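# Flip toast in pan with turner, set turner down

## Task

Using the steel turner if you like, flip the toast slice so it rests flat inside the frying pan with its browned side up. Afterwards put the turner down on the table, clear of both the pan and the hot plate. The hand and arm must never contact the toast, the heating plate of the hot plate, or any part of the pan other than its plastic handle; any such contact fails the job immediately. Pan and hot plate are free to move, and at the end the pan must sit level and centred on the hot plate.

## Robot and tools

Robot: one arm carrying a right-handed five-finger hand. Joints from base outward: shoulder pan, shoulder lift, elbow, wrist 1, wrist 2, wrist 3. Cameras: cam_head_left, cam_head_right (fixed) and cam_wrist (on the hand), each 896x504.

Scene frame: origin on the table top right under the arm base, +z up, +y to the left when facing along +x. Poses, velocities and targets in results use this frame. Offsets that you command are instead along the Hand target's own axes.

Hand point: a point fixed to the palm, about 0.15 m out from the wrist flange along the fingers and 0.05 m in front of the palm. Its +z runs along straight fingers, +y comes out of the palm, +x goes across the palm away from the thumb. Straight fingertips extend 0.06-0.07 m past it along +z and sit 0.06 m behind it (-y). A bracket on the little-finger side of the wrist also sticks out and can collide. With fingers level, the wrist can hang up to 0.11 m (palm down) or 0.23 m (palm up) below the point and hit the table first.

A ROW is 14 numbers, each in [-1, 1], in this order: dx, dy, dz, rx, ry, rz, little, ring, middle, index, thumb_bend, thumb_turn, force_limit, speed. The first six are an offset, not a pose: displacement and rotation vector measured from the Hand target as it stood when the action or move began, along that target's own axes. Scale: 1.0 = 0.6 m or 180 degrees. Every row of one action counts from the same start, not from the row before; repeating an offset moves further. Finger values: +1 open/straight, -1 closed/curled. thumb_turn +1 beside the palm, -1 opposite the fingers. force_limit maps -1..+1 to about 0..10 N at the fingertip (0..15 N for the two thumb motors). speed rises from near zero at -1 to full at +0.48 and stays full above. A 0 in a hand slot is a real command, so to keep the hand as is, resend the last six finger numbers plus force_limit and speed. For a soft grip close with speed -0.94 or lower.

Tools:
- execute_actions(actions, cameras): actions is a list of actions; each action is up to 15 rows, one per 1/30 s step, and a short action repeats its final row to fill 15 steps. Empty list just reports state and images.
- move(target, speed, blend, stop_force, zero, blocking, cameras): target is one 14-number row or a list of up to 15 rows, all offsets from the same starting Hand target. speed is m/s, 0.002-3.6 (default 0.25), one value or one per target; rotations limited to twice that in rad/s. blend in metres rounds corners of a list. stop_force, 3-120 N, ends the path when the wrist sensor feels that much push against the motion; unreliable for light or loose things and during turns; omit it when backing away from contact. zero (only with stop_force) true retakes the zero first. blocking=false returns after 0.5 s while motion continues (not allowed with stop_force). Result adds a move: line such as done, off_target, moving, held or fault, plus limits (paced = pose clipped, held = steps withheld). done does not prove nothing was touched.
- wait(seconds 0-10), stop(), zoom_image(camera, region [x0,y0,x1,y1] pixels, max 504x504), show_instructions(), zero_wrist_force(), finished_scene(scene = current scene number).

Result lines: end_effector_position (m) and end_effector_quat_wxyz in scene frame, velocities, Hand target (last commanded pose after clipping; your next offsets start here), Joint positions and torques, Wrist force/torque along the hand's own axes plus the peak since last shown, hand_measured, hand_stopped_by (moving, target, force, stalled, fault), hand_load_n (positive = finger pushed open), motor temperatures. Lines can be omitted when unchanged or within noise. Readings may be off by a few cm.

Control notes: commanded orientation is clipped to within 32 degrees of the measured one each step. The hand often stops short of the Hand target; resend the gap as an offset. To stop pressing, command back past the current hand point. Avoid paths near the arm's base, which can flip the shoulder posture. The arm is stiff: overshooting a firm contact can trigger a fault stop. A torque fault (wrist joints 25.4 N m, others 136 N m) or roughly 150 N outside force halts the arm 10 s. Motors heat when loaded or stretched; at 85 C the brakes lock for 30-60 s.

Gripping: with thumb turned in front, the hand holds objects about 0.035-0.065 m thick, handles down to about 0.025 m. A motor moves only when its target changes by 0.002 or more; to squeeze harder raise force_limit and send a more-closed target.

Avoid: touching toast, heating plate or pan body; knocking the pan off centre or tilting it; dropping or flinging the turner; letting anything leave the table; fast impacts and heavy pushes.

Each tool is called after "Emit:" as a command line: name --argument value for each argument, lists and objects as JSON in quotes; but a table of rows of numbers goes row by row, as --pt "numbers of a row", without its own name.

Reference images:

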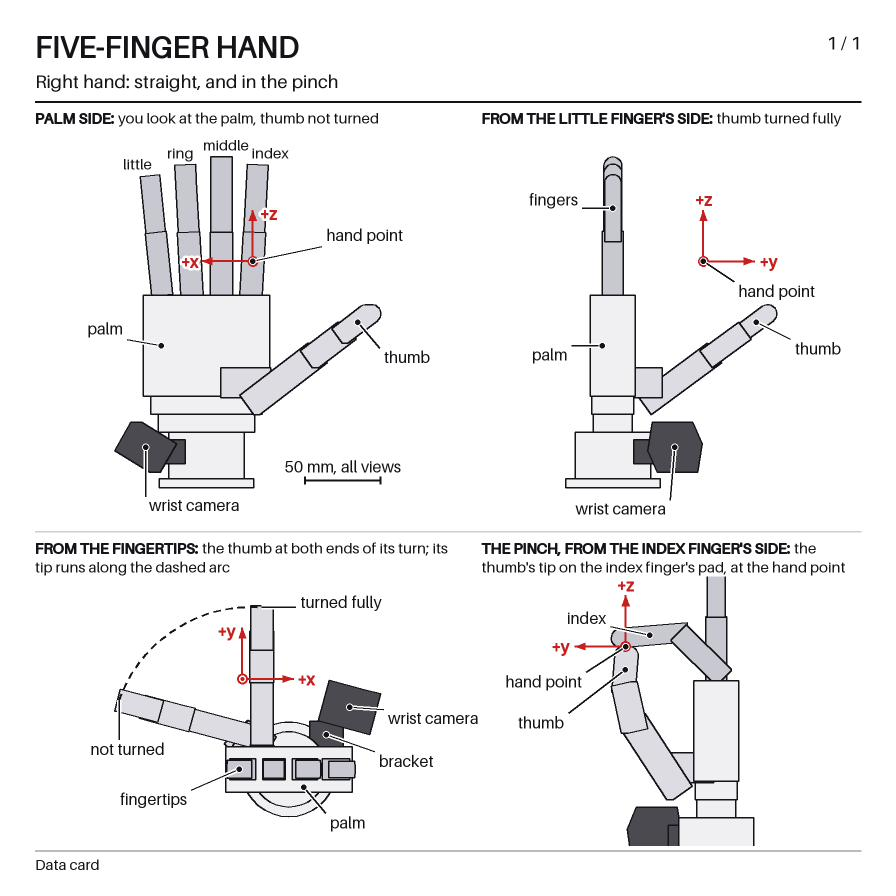

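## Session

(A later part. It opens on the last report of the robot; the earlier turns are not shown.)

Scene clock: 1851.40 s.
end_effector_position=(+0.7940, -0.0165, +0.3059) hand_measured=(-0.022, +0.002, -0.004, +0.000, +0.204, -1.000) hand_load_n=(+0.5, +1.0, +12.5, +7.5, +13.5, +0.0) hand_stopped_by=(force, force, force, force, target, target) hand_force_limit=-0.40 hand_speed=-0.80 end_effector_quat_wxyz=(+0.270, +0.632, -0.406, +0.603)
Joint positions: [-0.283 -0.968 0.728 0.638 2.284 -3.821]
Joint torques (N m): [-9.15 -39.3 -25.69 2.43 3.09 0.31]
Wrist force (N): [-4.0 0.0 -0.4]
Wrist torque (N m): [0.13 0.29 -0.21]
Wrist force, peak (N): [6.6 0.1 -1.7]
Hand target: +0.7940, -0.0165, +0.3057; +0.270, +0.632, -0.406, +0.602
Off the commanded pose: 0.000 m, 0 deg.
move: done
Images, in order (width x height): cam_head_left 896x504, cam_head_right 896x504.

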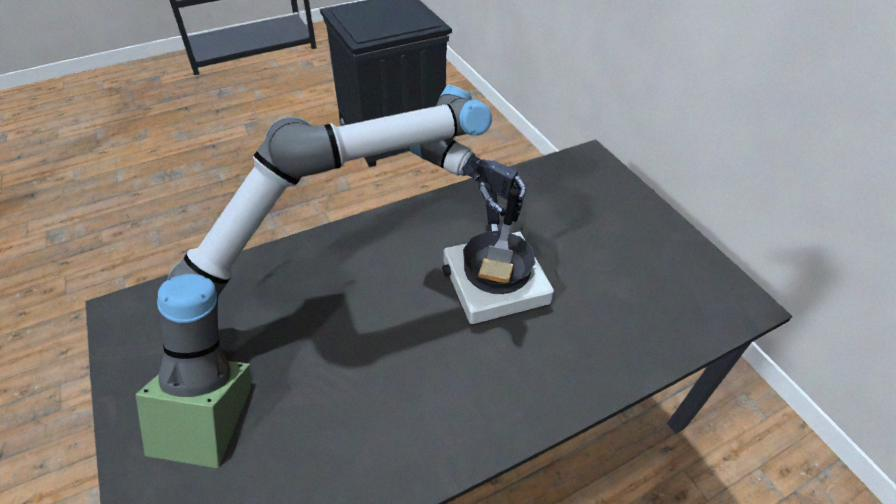

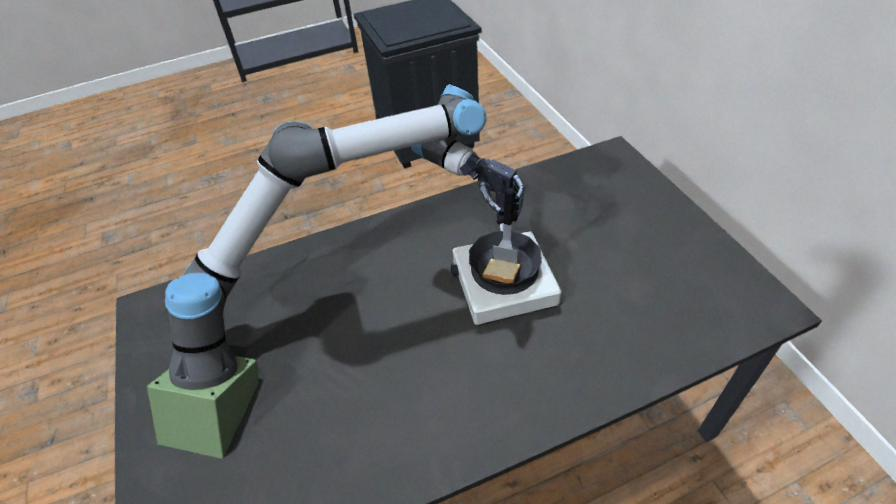

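Emit:
move --target '[0.00455, 0.02317, 0.00823, 0, 0, 0, -0.35, -0.35, -0.4, -0.3, 0.2, -1, -0.4, -0.8]' --speed 0.04 --cameras '["cam_head_left", "cam_head_right"]'

Emit:
zoom_image --camera "cam_head_left" --region '[440, 190, 560, 310]'

Emit:
zoom_image --camera "cam_head_right" --region '[445, 190, 565, 310]'

Scene clock: 1857.60 s.
end_effector_position=(+0.7849, -0.0284, +0.3059) hand_measured=(-0.022, +0.002, -0.004, +0.000, +0.204, -1.000) hand_load_n=(+0.5, +0.5, +12.0, +8.0, +13.5, +0.0) hand_stopped_by=(force, force, force, force, target, target) hand_force_limit=-0.40 hand_speed=-0.80 end_effector_quat_wxyz=(+0.270, +0.632, -0.406, +0.603) end_effector_velocity=(-0.001, +0.000, +0.001) end_effector_angular_velocity=(-0.002, +0.003, -0.003)
Joint positions: [-0.303 -1.005 0.807 0.591 2.266 -3.831]
Joint velocities: [0 0.002 -0.004 0.006 0.003 -0.001]
Joint torques (N m): [-8.99 -37.03 -24.34 2.42 2.69 0.01]
Wrist force (N): [-4.0 0.3 0.0]
Wrist torque (N m): [0.15 0.21 -0.20]
Wrist force, peak (N): [-4.4 -0.3 -0.5]
Hand target: +0.7848, -0.0284, +0.3057; +0.270, +0.632, -0.406, +0.602
Off the commanded pose: 0.000 m, 0 deg.
move: done
Images, in order (width x height): cam_head_left 896x504, cam_head_right 896x504.

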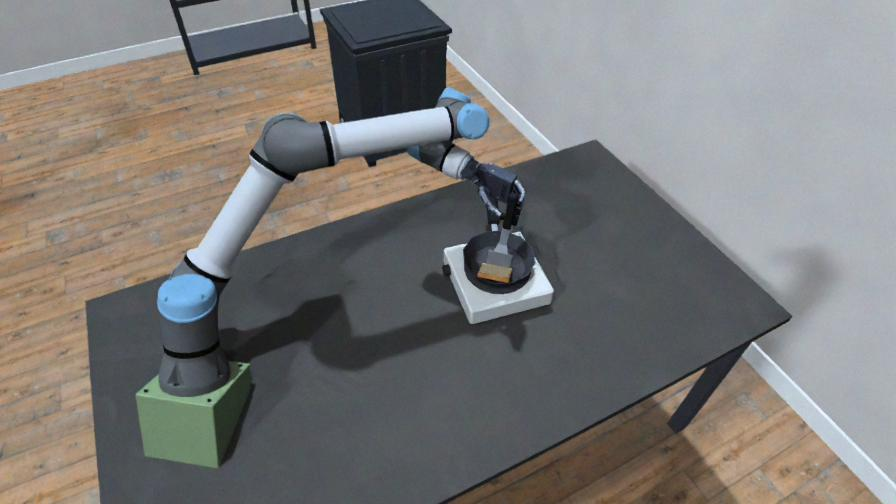

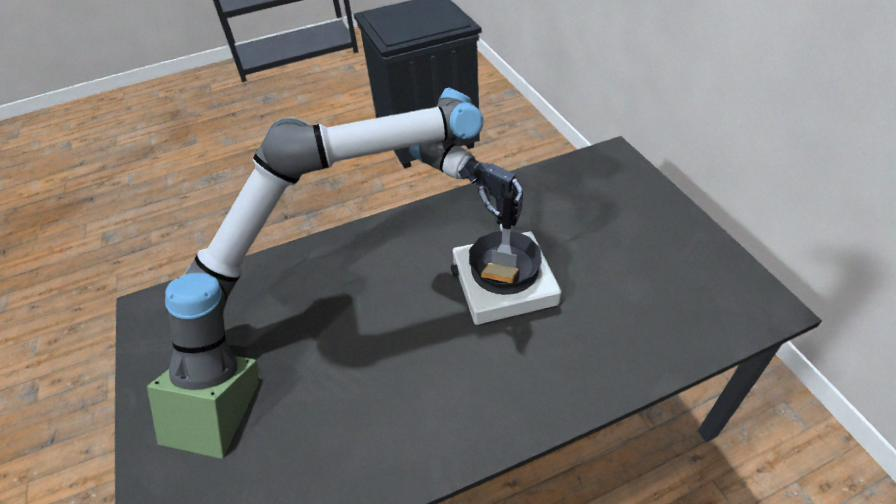

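Scaled by 4.200.

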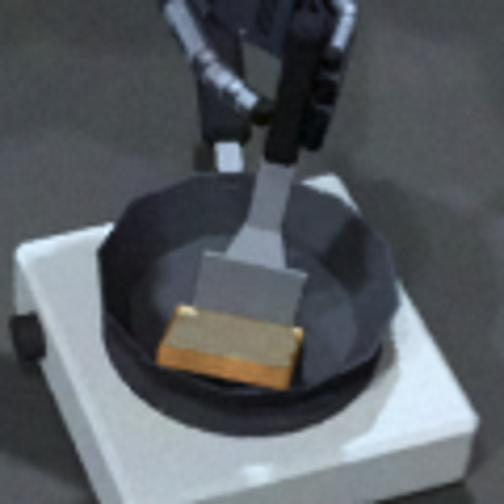

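Scaled by 4.200.

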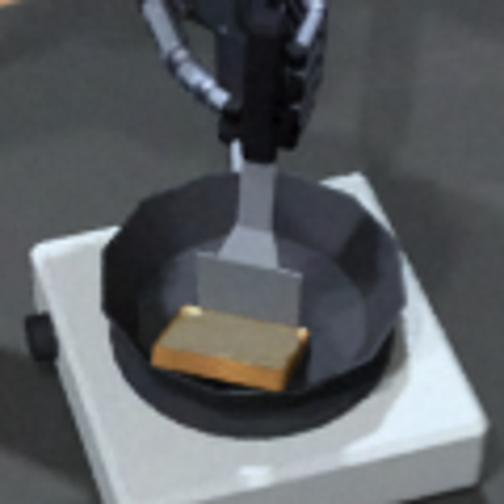

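Emit:
move --target '[0.00243, 0.01236, 0.00439, 0, 0, 0, -0.35, -0.35, -0.4, -0.3, 0.2, -1, -0.4, -0.8]' --speed 0.03 --cameras '["cam_head_left", "cam_head_right"]'

Emit:
zoom_image --camera "cam_head_left" --region '[440, 190, 560, 310]'

Emit:
zoom_image --camera "cam_head_right" --region '[445, 190, 565, 310]'

Scene clock: 1863.93 s.
end_effector_position=(+0.7800, -0.0349, +0.3058) hand_measured=(-0.022, +0.002, -0.004, +0.000, +0.204, -1.000) hand_load_n=(+0.5, +1.0, +12.5, +7.5, +13.5, +0.0) hand_stopped_by=(force, force, force, force, target, target) hand_force_limit=-0.40 hand_speed=-0.80 end_effector_quat_wxyz=(+0.270, +0.632, -0.406, +0.603) end_effector_velocity=(+0.001, +0.001, +0.002) end_effector_angular_velocity=(+0.000, -0.002, +0.001)
Joint positions: [-0.313 -1.024 0.845 0.567 2.256 -3.836]
Joint velocities: [0.001 0.001 -0.007 0.004 0 0]
Joint torques (N m): [-8.73 -39.97 -25.78 1.96 2.63 -1.3]
Wrist force (N): [-3.7 0.2 0.2]
Wrist torque (N m): [0.14 0.18 -0.19]
Wrist force, peak (N): [-4.5 0.2 0.0]
Hand target: +0.7800, -0.0348, +0.3057; +0.270, +0.632, -0.406, +0.602
Off the commanded pose: 0.000 m, 0 deg.
move: done
Images, in order (width x height): cam_head_left 896x504, cam_head_right 896x504.

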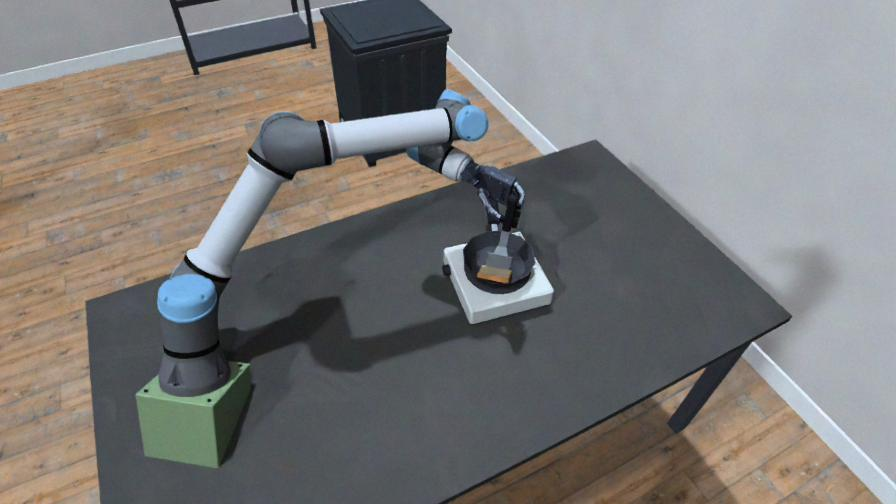

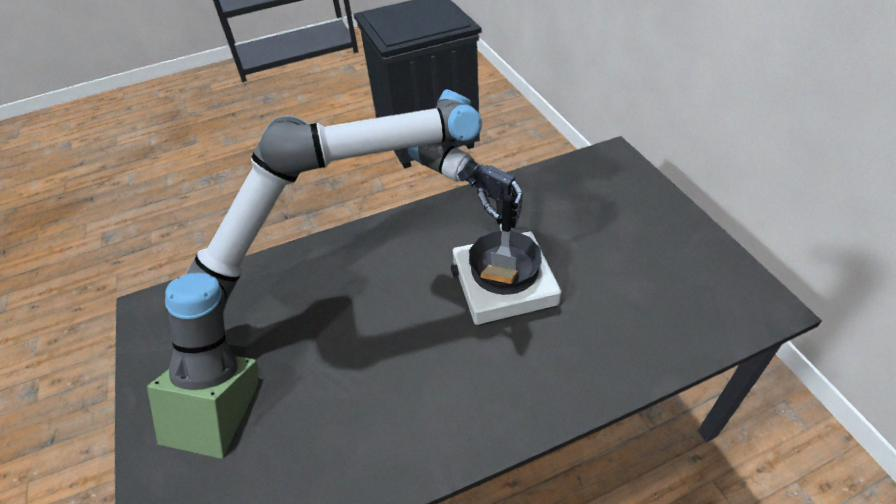

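Scaled by 4.200.

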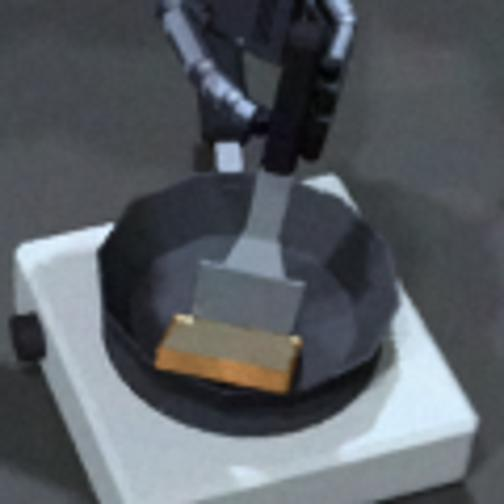

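Scaled by 4.200.

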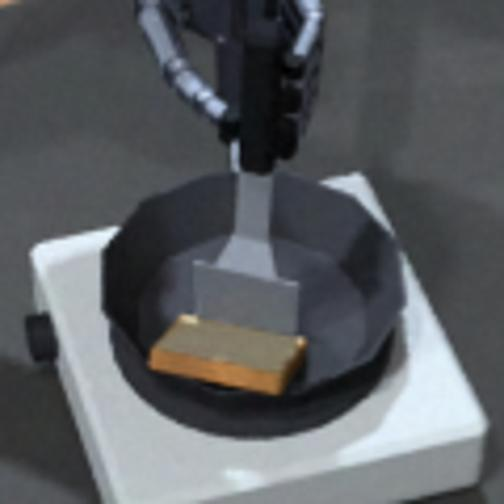

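Emit:
move --target '[-0.00455, -0.02317, -0.00823, 0, 0, 0, -0.35, -0.35, -0.4, -0.3, 0.2, -1, -0.4, -0.8]' --speed 0.01 --cameras '["cam_head_left", "cam_head_right"]'

Emit:
zoom_image --camera "cam_head_left" --region '[440, 190, 560, 310]'

Emit:
zoom_image --camera "cam_head_right" --region '[445, 190, 565, 310]'

Scene clock: 1869.87 s.
end_effector_position=(+0.7891, -0.0228, +0.3056) hand_measured=(-0.022, +0.002, -0.004, +0.000, +0.204, -1.000) hand_load_n=(+0.5, +1.0, +12.5, +7.5, +13.5, +0.0) hand_stopped_by=(force, force, force, force, target, target) hand_force_limit=-0.40 hand_speed=-0.80 end_effector_quat_wxyz=(+0.270, +0.632, -0.406, +0.602)
Joint positions: [-0.293 -0.988 0.771 0.613 2.275 -3.826]
Joint torques (N m): [-20.88 -54.49 -14.92 -0.48 1.66 1.49]
Wrist force (N): [-4.2 0.0 -0.3]
Wrist torque (N m): [0.09 0.28 -0.24]
Wrist force, peak (N): [-4.4 0.1 -0.3]
Hand target: +0.7891, -0.0229, +0.3057; +0.270, +0.632, -0.406, +0.602
Off the commanded pose: 0.000 m, 0 deg.
move: done
Images, in order (width x height): cam_head_left 896x504, cam_head_right 896x504.

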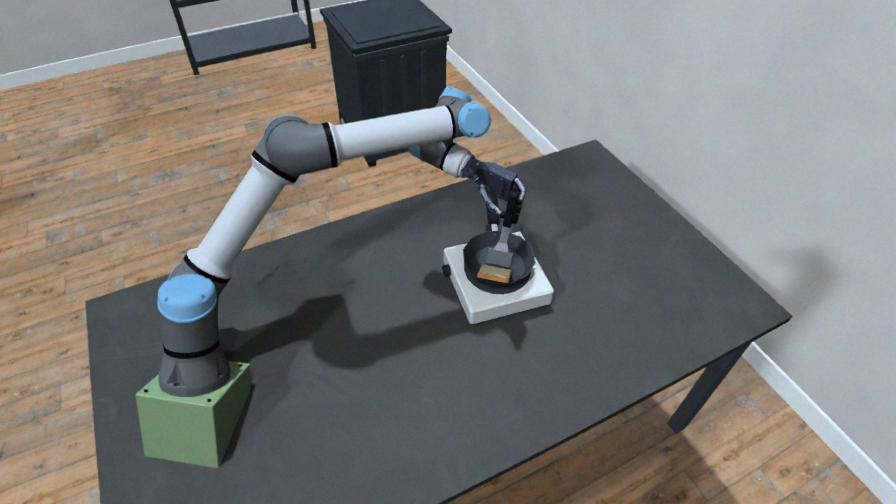

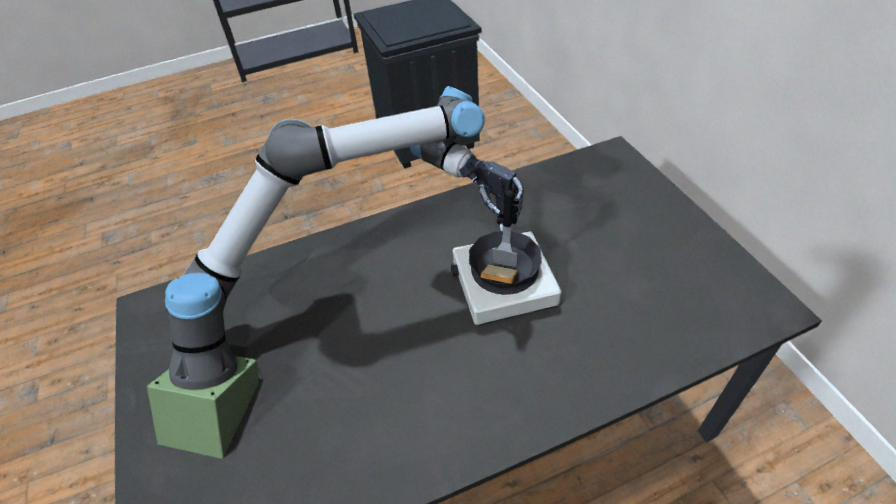

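Scaled by 4.200.

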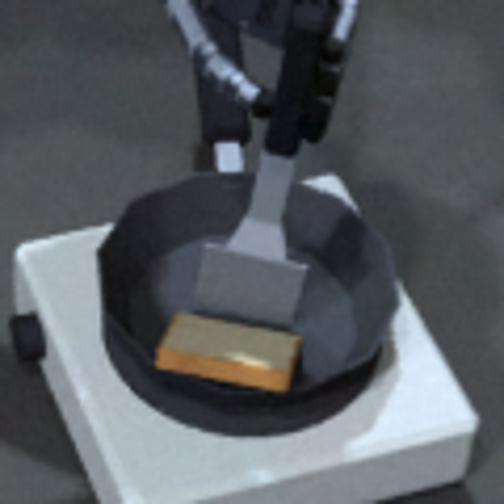

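Scaled by 4.200.

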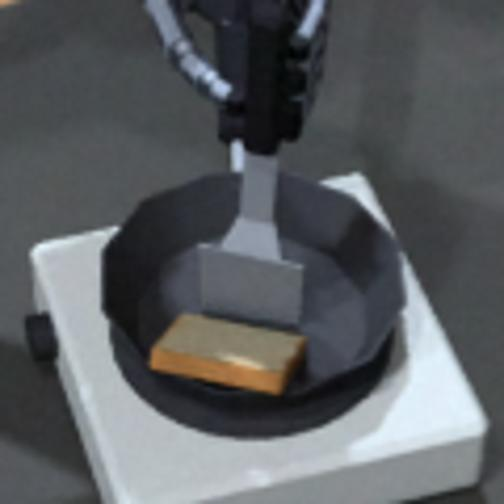

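Emit:
move --pt "0.1633 -0.0246 -0.0214 0 0 0 -0.35 -0.35 -0.4 -0.3 0.2 -1 -0.4 -0.8" --pt "0.04802 0.44033 0.13318 0.02025 -0.07847 0.25203 -0.35 -0.35 -0.4 -0.3 0.2 -1 -0.4 -0.8" --speed '[0.12, 0.2]' --blend '[0.03, 0]' --cameras '["all"]'

Emit:
zoom_image --camera "cam_head_left" --region '[465, 235, 535, 305]'

Emit:
zoom_image --camera "cam_head_right" --region '[465, 235, 535, 305]'

Scene clock: 1951.43 s.
end_effector_position=(+0.6095, -0.2333, +0.2847) hand_measured=(-0.022, +0.002, -0.004, +0.000, +0.204, -1.000) hand_load_n=(+1.5, +0.0, +11.5, +7.5, +15.0, +1.0) hand_stopped_by=(force, force, force, force, target, target) hand_force_limit=-0.40 hand_speed=-0.80 end_effector_quat_wxyz=(+0.053, -0.503, +0.628, -0.592)
Joint positions: [-0.999 -1.424 1.716 0.078 1.37 -3.289]
Joint torques (N m): [-21.11 -8.11 -14.27 -1.59 -0.02 0.48]
Wrist force (N): [-2.5 2.7 0.3]
Wrist torque (N m): [0.29 0.17 -0.26]
Wrist force, peak (N): [-5.9 0.3 -0.1]
Hand target: +0.6095, -0.2334, +0.2846; +0.053, -0.503, +0.628, -0.592
Off the commanded pose: 0.000 m, 0 deg.
move: done
camera_calibration:
cam_wrist: T_world_to_cam=[[-0.693023, -0.39205, -0.604993, 0.497097], [-0.119266, 0.889987, -0.440113, 0.406037], [0.710982, -0.232853, -0.663539, -0.185224], [0, 0, 0, 1]] pos_world=[0.524617, -0.209611, 0.356538]

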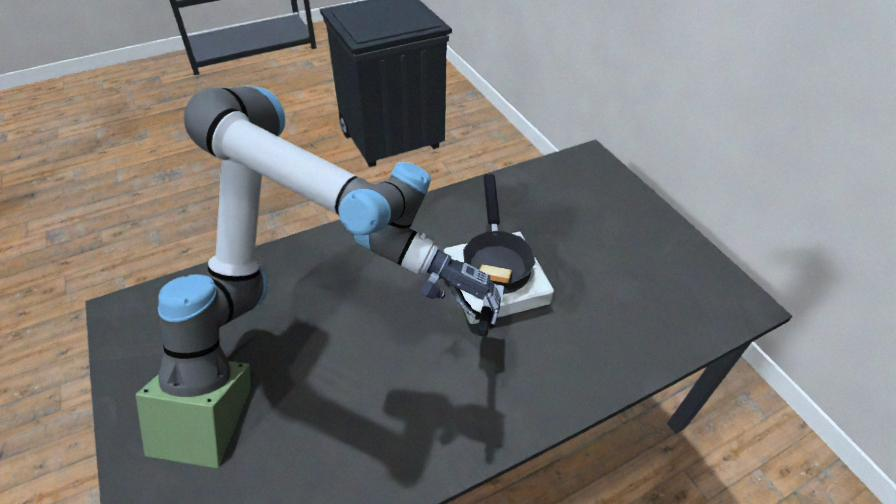

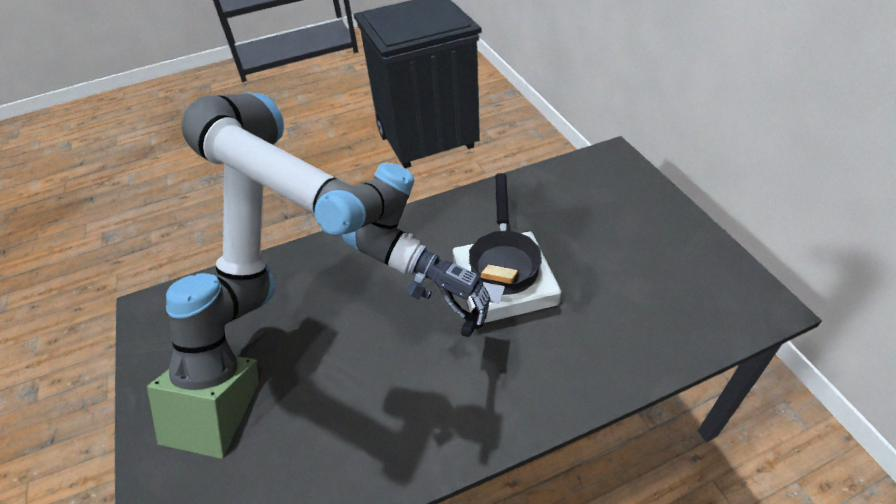

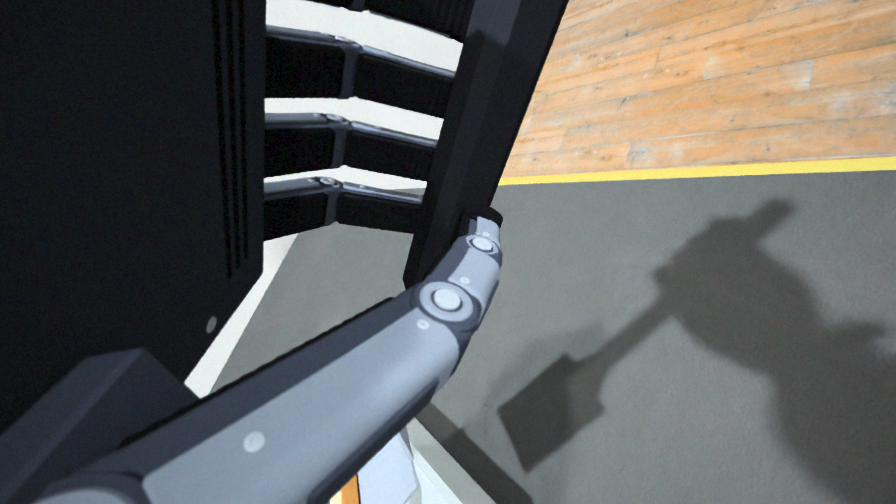

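Scaled by 7.200.

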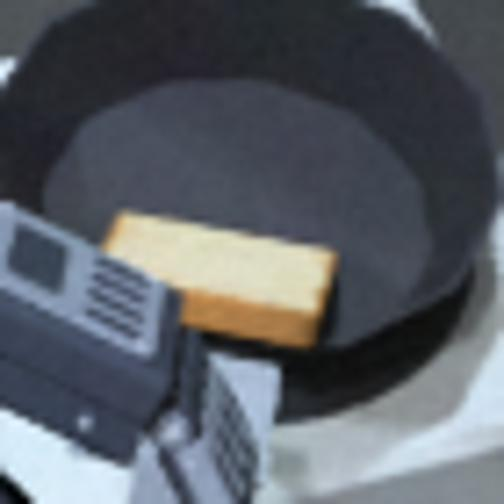

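Scaled by 7.200.

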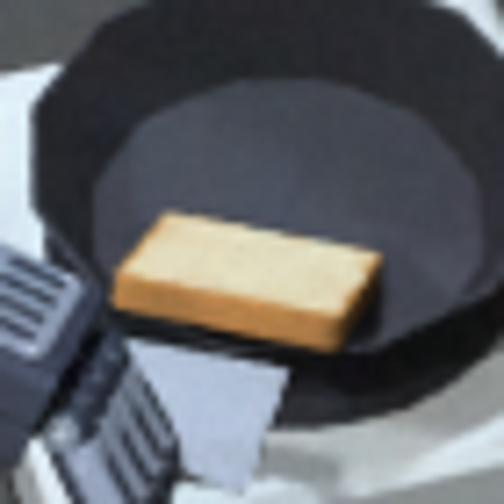

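Emit:
move --pt "-0.07857 -0.09532 0.11672 0 0 0 -0.35 -0.35 -0.4 -0.3 0.2 -1 -0.4 -0.8" --pt "-0.10049 -0.06227 0.12894 0 0 0 -0.35 -0.35 -0.4 -0.3 0.2 -1 -0.4 -0.8" --speed '[0.12, 0.06]' --cameras '["cam_head_left", "cam_head_right"]'

Emit:
zoom_image --camera "cam_head_left" --region '[465, 235, 565, 335]'

Emit:
zoom_image --camera "cam_head_right" --region '[465, 235, 565, 335]'

Scene clock: 1980.07 s.
end_effector_position=(+0.7114, -0.2372, +0.2596) hand_measured=(-0.020, +0.002, -0.004, +0.000, +0.204, -1.000) hand_load_n=(+1.5, +0.5, +11.5, +7.5, +15.0, +1.0) hand_stopped_by=(force, force, force, force, target, target) hand_force_limit=-0.40 hand_speed=-0.80 end_effector_quat_wxyz=(+0.053, -0.503, +0.628, -0.592)
Joint positions: [-0.835 -1.207 1.427 0.141 1.522 -3.23]
Joint torques (N m): [-26.9 -43.25 -25.43 1.93 -0.2 -1]
Wrist force (N): [-2.6 2.3 0.6]
Wrist torque (N m): [0.19 0.23 -0.23]
Wrist force, peak (N): [-3.0 2.9 0.6]
Hand target: +0.7114, -0.2372, +0.2598; +0.053, -0.503, +0.628, -0.592
Off the commanded pose: 0.000 m, 0 deg.
move: done
Images, in order (width x height): cam_head_left 896x504, cam_head_right 896x504.

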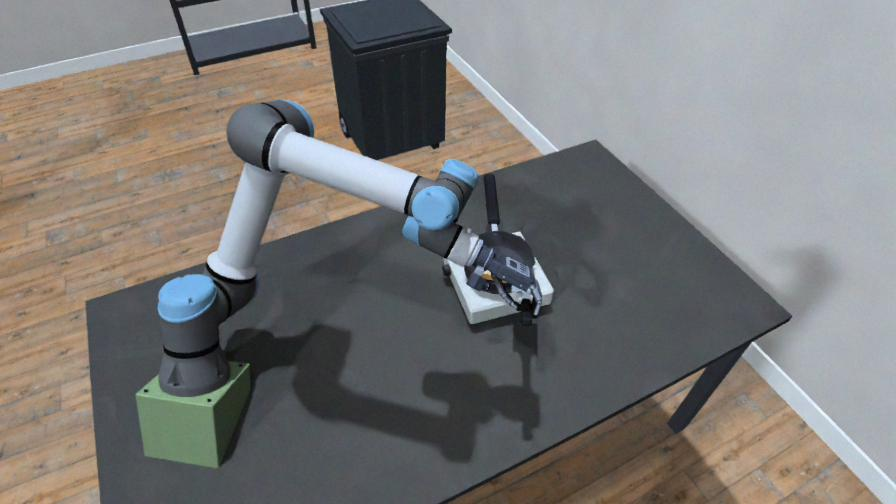

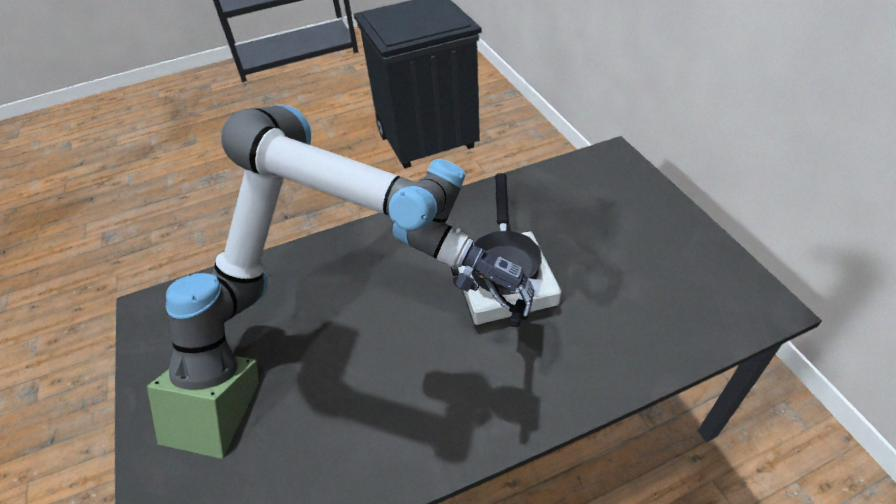

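Scaled by 5.040.

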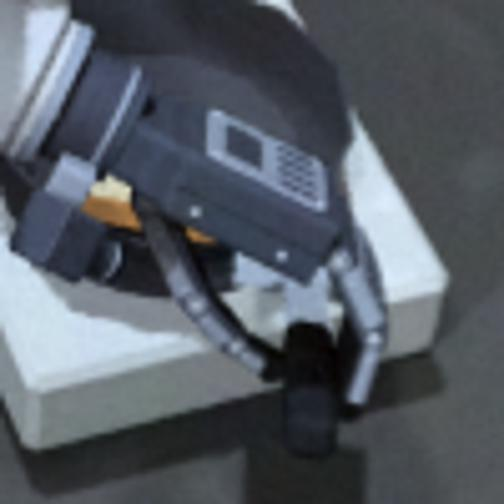

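Scaled by 5.040.

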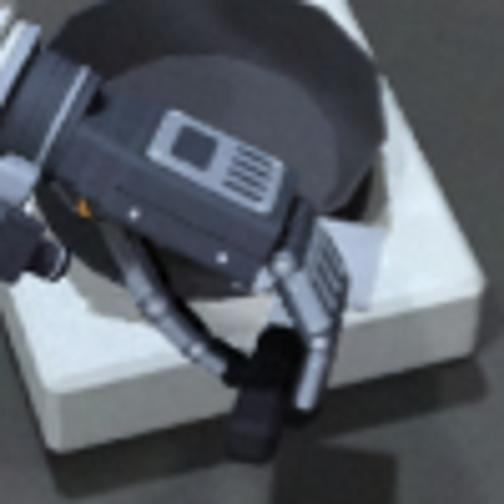

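Emit:
move --target '[-0.00704, 0.01062, 0.00393, 0, 0, 0, -0.35, -0.35, -0.4, -0.3, 0.2, -1, -0.4, -0.8]' --speed 0.03 --cameras '[]'

Emit:
move --target '[-0.00352, 0.00531, 0.00196, 0, 0, 0, -0.35, -0.35, -0.4, -0.3, 0.2, -1, -0.4, -0.8]' --speed 0.03 --cameras '[]'

Scene clock: 1985.97 s.
end_effector_position=(+0.7114, -0.2372, +0.2516) hand_measured=(-0.020, +0.002, -0.004, +0.000, +0.204, -1.000) hand_load_n=(+1.5, +0.0, +11.5, +7.5, +15.0, +1.0) hand_stopped_by=(force, force, force, force, target, target) hand_force_limit=-0.40 hand_speed=-0.80 end_effector_quat_wxyz=(+0.053, -0.503, +0.628, -0.592)
Joint positions: [-0.828 -1.201 1.438 0.125 1.529 -3.227]
Joint torques (N m): [-22.93 -30.57 -25.6 0.88 0.36 1.51]
Wrist force (N): [-2.7 2.4 0.1]
Wrist torque (N m): [0.22 0.26 -0.23]
Wrist force, peak (N): [-2.9 2.4 0.4]
Hand target: +0.7114, -0.2372, +0.2518; +0.053, -0.503, +0.628, -0.592
Off the commanded pose: 0.000 m, 0 deg.
move: done
No camera images: "cameras" was empty.

Scene clock: 1986.67 s.
end_effector_position=(+0.7114, -0.2372, +0.2477) hand_measured=(-0.020, +0.002, -0.004, +0.000, +0.204, -1.000) hand_load_n=(+1.5, +0.0, +11.5, +7.5, +14.0, +0.5) hand_stopped_by=(force, force, force, force, target, target) hand_force_limit=-0.40 hand_speed=-0.80 end_effector_quat_wxyz=(+0.053, -0.503, +0.628, -0.592)
Joint positions: [-0.824 -1.199 1.444 0.117 1.533 -3.226]
Joint torques (N m): [-16.25 -24.62 -19.16 -0.94 1.7 1.84]
Wrist force (N): [-2.0 1.8 0.2]
Wrist torque (N m): [0.20 0.21 -0.10]
Wrist force, peak (N): [-2.6 2.5 0.3]
Hand target: +0.7114, -0.2372, +0.2478; +0.053, -0.503, +0.628, -0.592
Off the commanded pose: 0.000 m, 0 deg.
move: done
No camera images: "cameras" was empty.

Emit:
move --target '[0.00088, -0.00133, -0.00049, 0, 0, 0, -0.35, -0.35, -0.4, -0.3, 0.2, -1, -0.4, -0.8]' --speed 0.02 --cameras '[]'

Emit:
move --target '[0.00088, -0.00133, -0.00049, 0, 0, 0, -0.35, -0.35, -0.4, -0.3, 0.2, -1, -0.4, -0.8]' --speed 0.02 --cameras '["cam_head_left", "cam_head_right"]'

Emit:
zoom_image --camera "cam_head_right" --region '[465, 235, 565, 335]'

Scene clock: 1991.83 s.
end_effector_position=(+0.7114, -0.2372, +0.2488) hand_measured=(-0.020, +0.002, -0.004, +0.000, +0.204, -1.000) hand_load_n=(+1.5, +0.0, +11.5, +7.0, +14.5, +1.0) hand_stopped_by=(force, force, force, force, target, target) hand_force_limit=-0.40 hand_speed=-0.80 end_effector_quat_wxyz=(+0.053, -0.503, +0.628, -0.592)
Joint positions: [-0.825 -1.199 1.442 0.119 1.532 -3.226]
Joint torques (N m): [-23.27 -42.97 -23.72 0.89 -0.04 -2]
Wrist force (N): [-2.7 2.3 0.3]
Wrist torque (N m): [0.19 0.24 -0.22]
Wrist force, peak (N): [-2.9 2.4 0.4]
Hand target: +0.7114, -0.2372, +0.2488; +0.053, -0.503, +0.628, -0.592
Off the commanded pose: 0.000 m, 0 deg.
move: done
No camera images: "cameras" was empty.

Scene clock: 1992.53 s.
end_effector_position=(+0.7114, -0.2372, +0.2498) hand_measured=(-0.020, +0.002, -0.004, +0.000, +0.204, -1.000) hand_load_n=(+1.5, +0.0, +11.5, +7.5, +14.5, +0.5) hand_stopped_by=(force, force, force, force, target, target) hand_force_limit=-0.40 hand_speed=-0.80 end_effector_quat_wxyz=(+0.053, -0.503, +0.628, -0.592)
Joint positions: [-0.826 -1.2 1.441 0.121 1.531 -3.227]
Joint torques (N m): [-23.61 -42.53 -24.31 0.94 -0.18 -2.15]
Wrist force (N): [-2.8 2.4 0.4]
Wrist torque (N m): [0.21 0.26 -0.23]
Wrist force, peak (N): [-2.8 2.4 0.4]
Hand target: +0.7114, -0.2372, +0.2498; +0.053, -0.503, +0.628, -0.592
Off the commanded pose: 0.000 m, 0 deg.
move: done
Images, in order (width x height): cam_head_left 896x504, cam_head_right 896x504.

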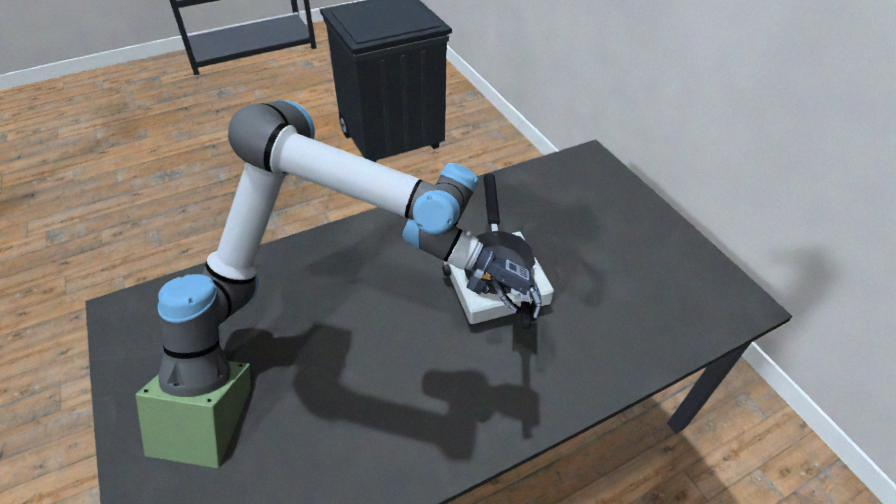

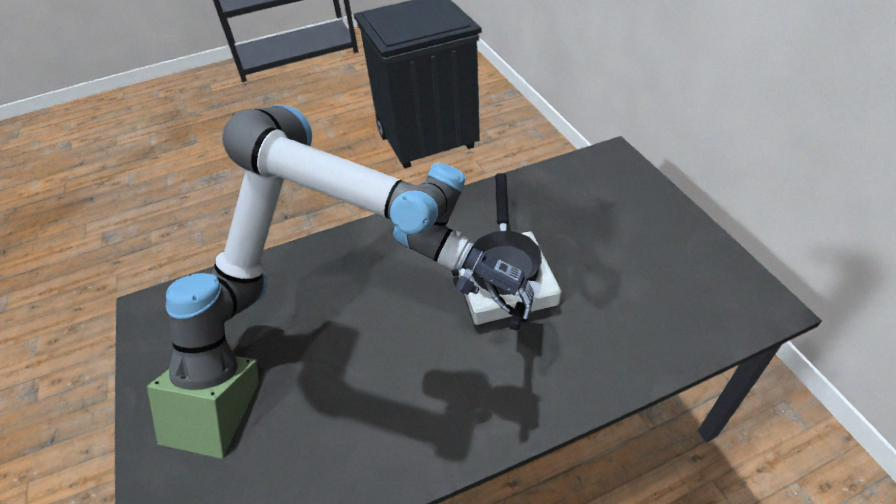

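Scaled by 5.040.

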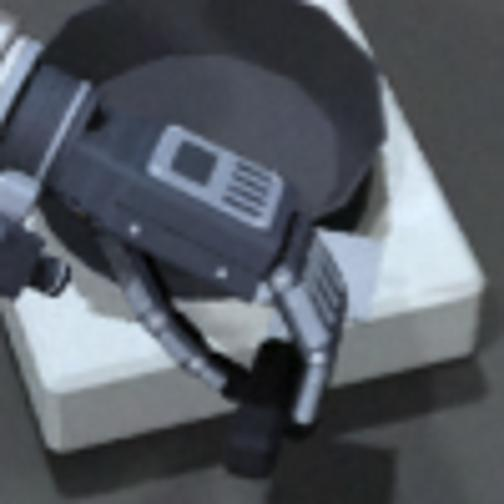

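Emit:
move --pt "0.03082 -0.04645 -0.01719 0 0 0 -0.35 -0.35 -0.4 -0.3 0.2 -1 -0.4 -0.8" --pt "0.09592 0.03862 -0.13153 0 0 0 -0.35 -0.35 -0.4 -0.3 0.2 -1 -0.4 -0.8" --pt "0.08138 0.06052 -0.12343 0 0 0 -0.35 -0.35 -0.4 -0.3 0.2 -1 -0.4 -0.8" --speed '[0.1, 0.12, 0.05]' --cameras '["all"]'

Emit:
zoom_image --camera "cam_head_left" --region '[465, 245, 535, 315]'

Emit:
zoom_image --camera "cam_head_right" --region '[465, 245, 535, 315]'

Scene clock: 2003.97 s.
end_effector_position=(+0.6179, -0.2275, +0.2683) hand_measured=(-0.020, +0.002, -0.004, +0.000, +0.204, -1.000) hand_load_n=(+2.0, +0.0, +11.5, +7.5, +14.5, +0.5) hand_stopped_by=(force, force, force, force, target, target) hand_force_limit=-0.40 hand_speed=-0.80 end_effector_quat_wxyz=(+0.053, -0.503, +0.628, -0.592) end_effector_velocity=(+0.000, +0.000, +0.001) end_effector_angular_velocity=(+0.002, +0.001, +0.000)
Joint positions: [-0.958 -1.406 1.72 0.052 1.408 -3.274]
Joint velocities: [-0.002 -0.001 -0.002 0.005 -0.003 0]
Joint torques (N m): [-22.08 -32.34 -26.74 1.41 -0.19 -0.62]
Wrist force (N): [-2.6 2.8 0.1]
Wrist torque (N m): [0.27 0.19 -0.21]
Wrist force, peak (N): [-3.6 3.4 0.7]
Hand target: +0.6179, -0.2275, +0.2684; +0.053, -0.503, +0.628, -0.592
Off the commanded pose: 0.000 m, 0 deg.
move: done
camera_calibration:
cam_wrist: T_world_to_cam=[[-0.693016, -0.391662, -0.605251, 0.495362], [-0.119075, 0.890208, -0.439718, 0.394455], [0.71102, -0.232661, -0.663566, -0.20063], [0, 0, 0, 1]] pos_world=[0.532916, -0.203811, 0.340136]

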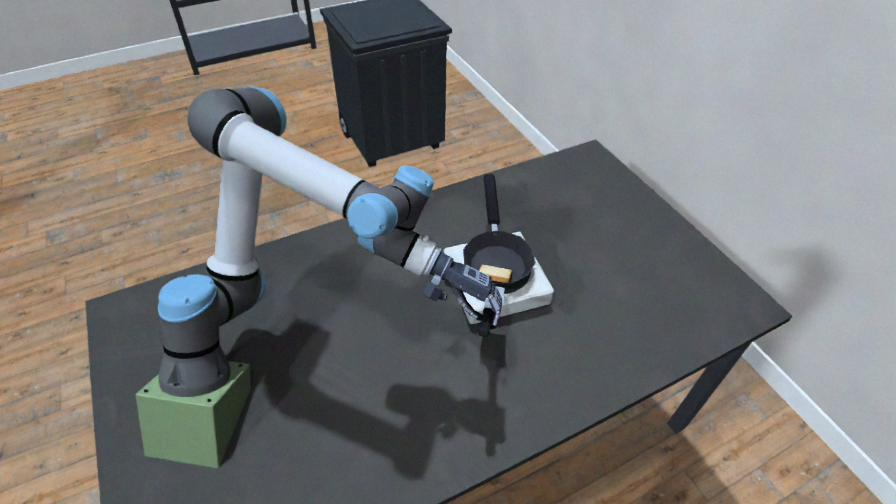

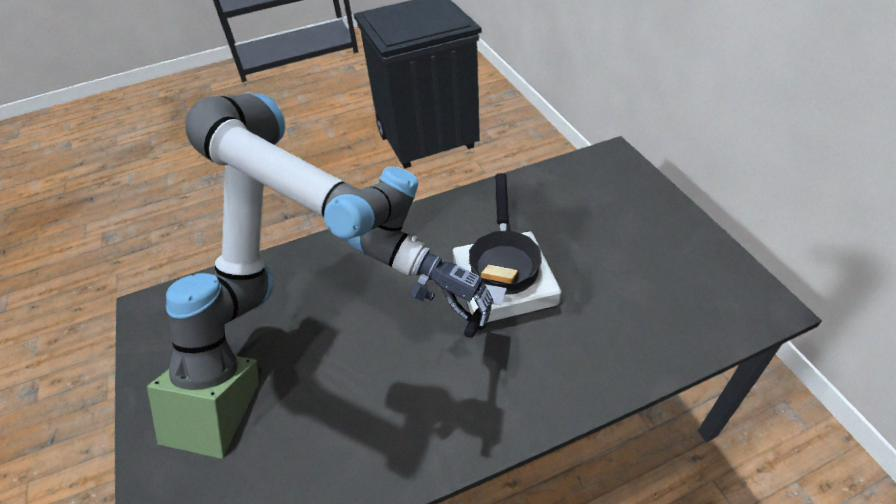

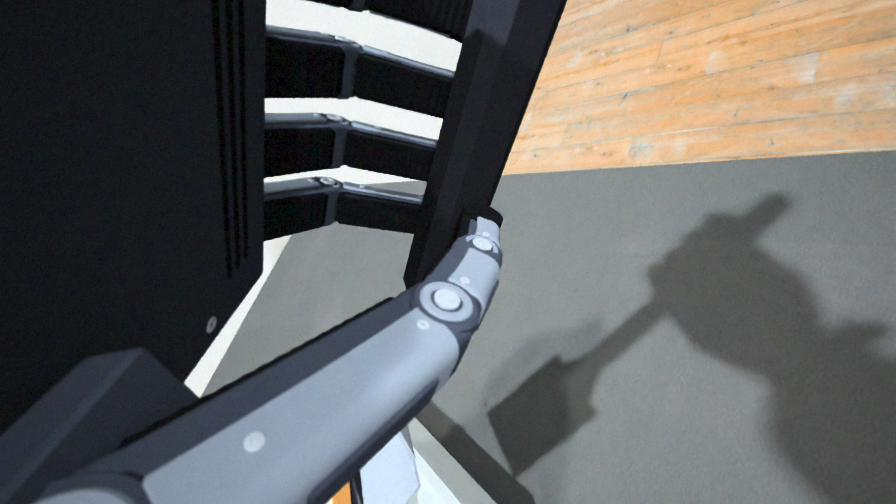

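Scaled by 7.200.

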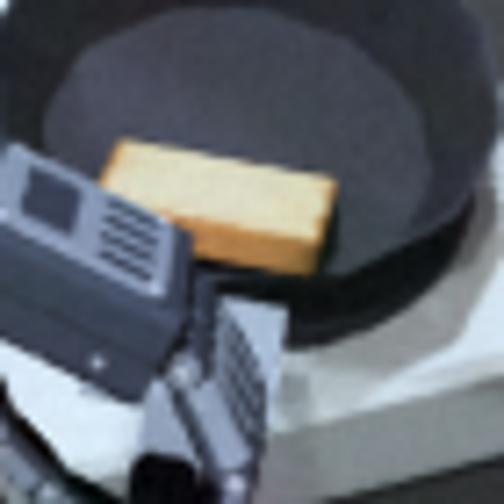

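Scaled by 7.200.

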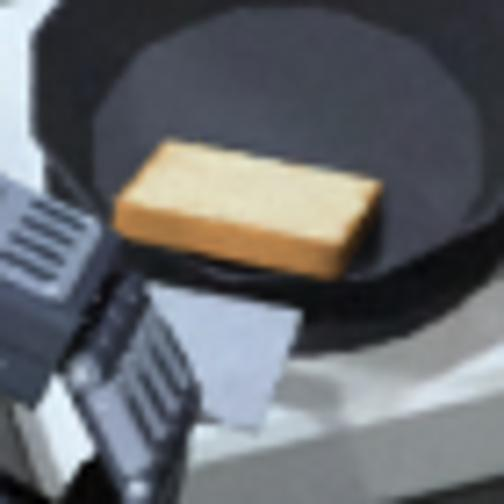

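Emit:
zoom_image --camera "cam_head_right" --region '[474, 262, 524, 292]'

Emit:
zoom_image --camera "cam_head_left" --region '[474, 262, 524, 292]'

Scaled by 10.080.

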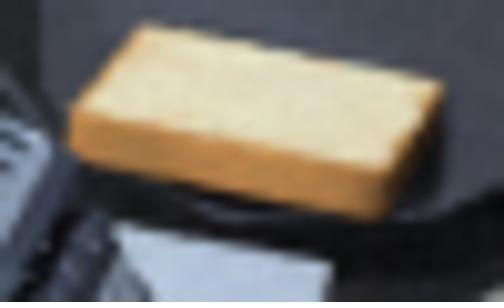

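Scaled by 10.080.

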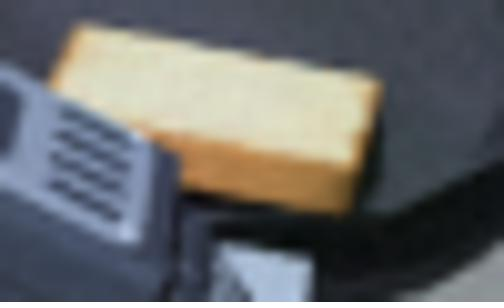

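Emit:
move --target '[-0.03886, 0.00186, -0.00118, 0, 0, 0, -0.35, -0.35, -0.4, -0.3, 0.2, -1, -0.4, -0.8]' --speed 0.05 --cameras '["cam_head_left", "cam_head_right"]'

Emit:
zoom_image --camera "cam_head_right" --region '[474, 262, 524, 292]'

Emit:
zoom_image --camera "cam_head_left" --region '[474, 262, 524, 292]'

Scene clock: 2027.20 s.
end_effector_position=(+0.6282, -0.2111, +0.2554) hand_measured=(-0.020, +0.002, -0.004, +0.000, +0.204, -1.000) hand_load_n=(+1.5, +0.0, +11.5, +7.5, +15.0, +1.0) hand_stopped_by=(force, force, force, force, target, target) hand_force_limit=-0.40 hand_speed=-0.80 end_effector_quat_wxyz=(+0.053, -0.503, +0.628, -0.592)
Joint positions: [-0.902 -1.399 1.718 0.045 1.459 -3.254]
Joint torques (N m): [-23.76 -23.88 -22.04 -0.52 -0.51 -2.24]
Wrist force (N): [-2.5 2.6 0.3]
Wrist torque (N m): [0.23 0.17 -0.21]
Wrist force, peak (N): [-3.2 2.9 0.4]
Hand target: +0.6282, -0.2110, +0.2554; +0.053, -0.503, +0.628, -0.592
Off the commanded pose: 0.000 m, 0 deg.
move: done
Images, in order (width x height): cam_head_left 896x504, cam_head_right 896x504.

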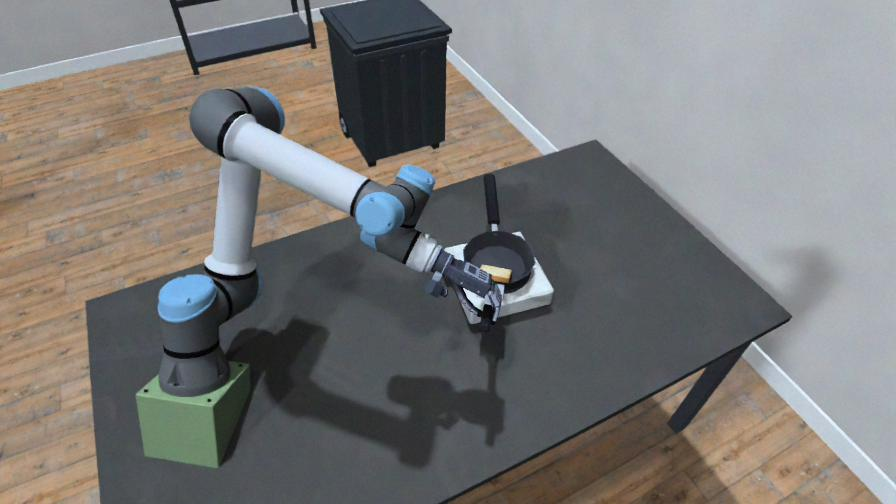

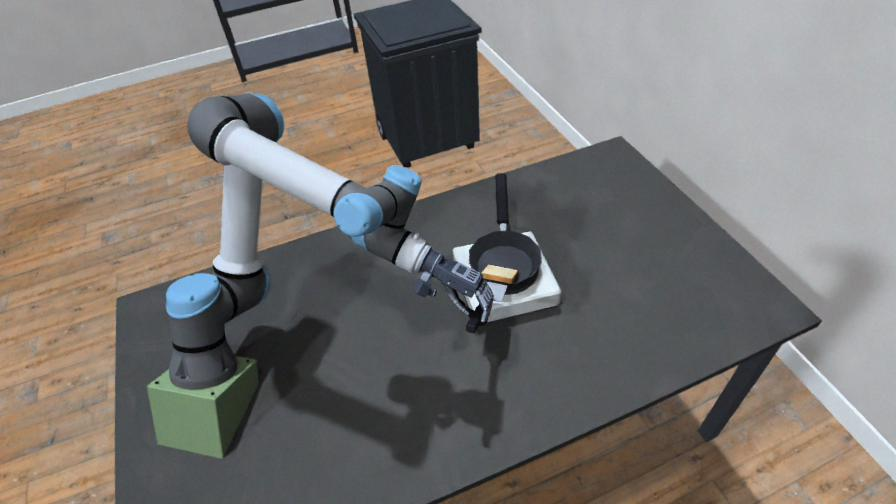

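Scaled by 10.080.

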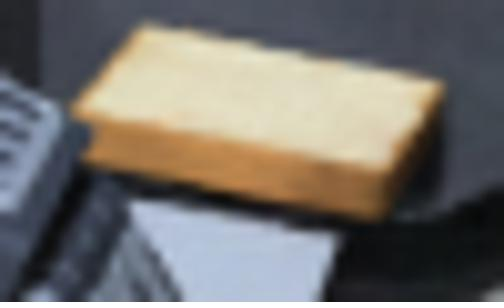

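Scaled by 10.080.

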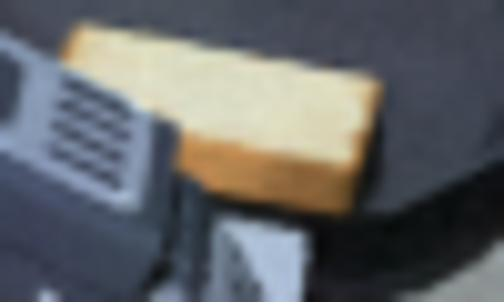

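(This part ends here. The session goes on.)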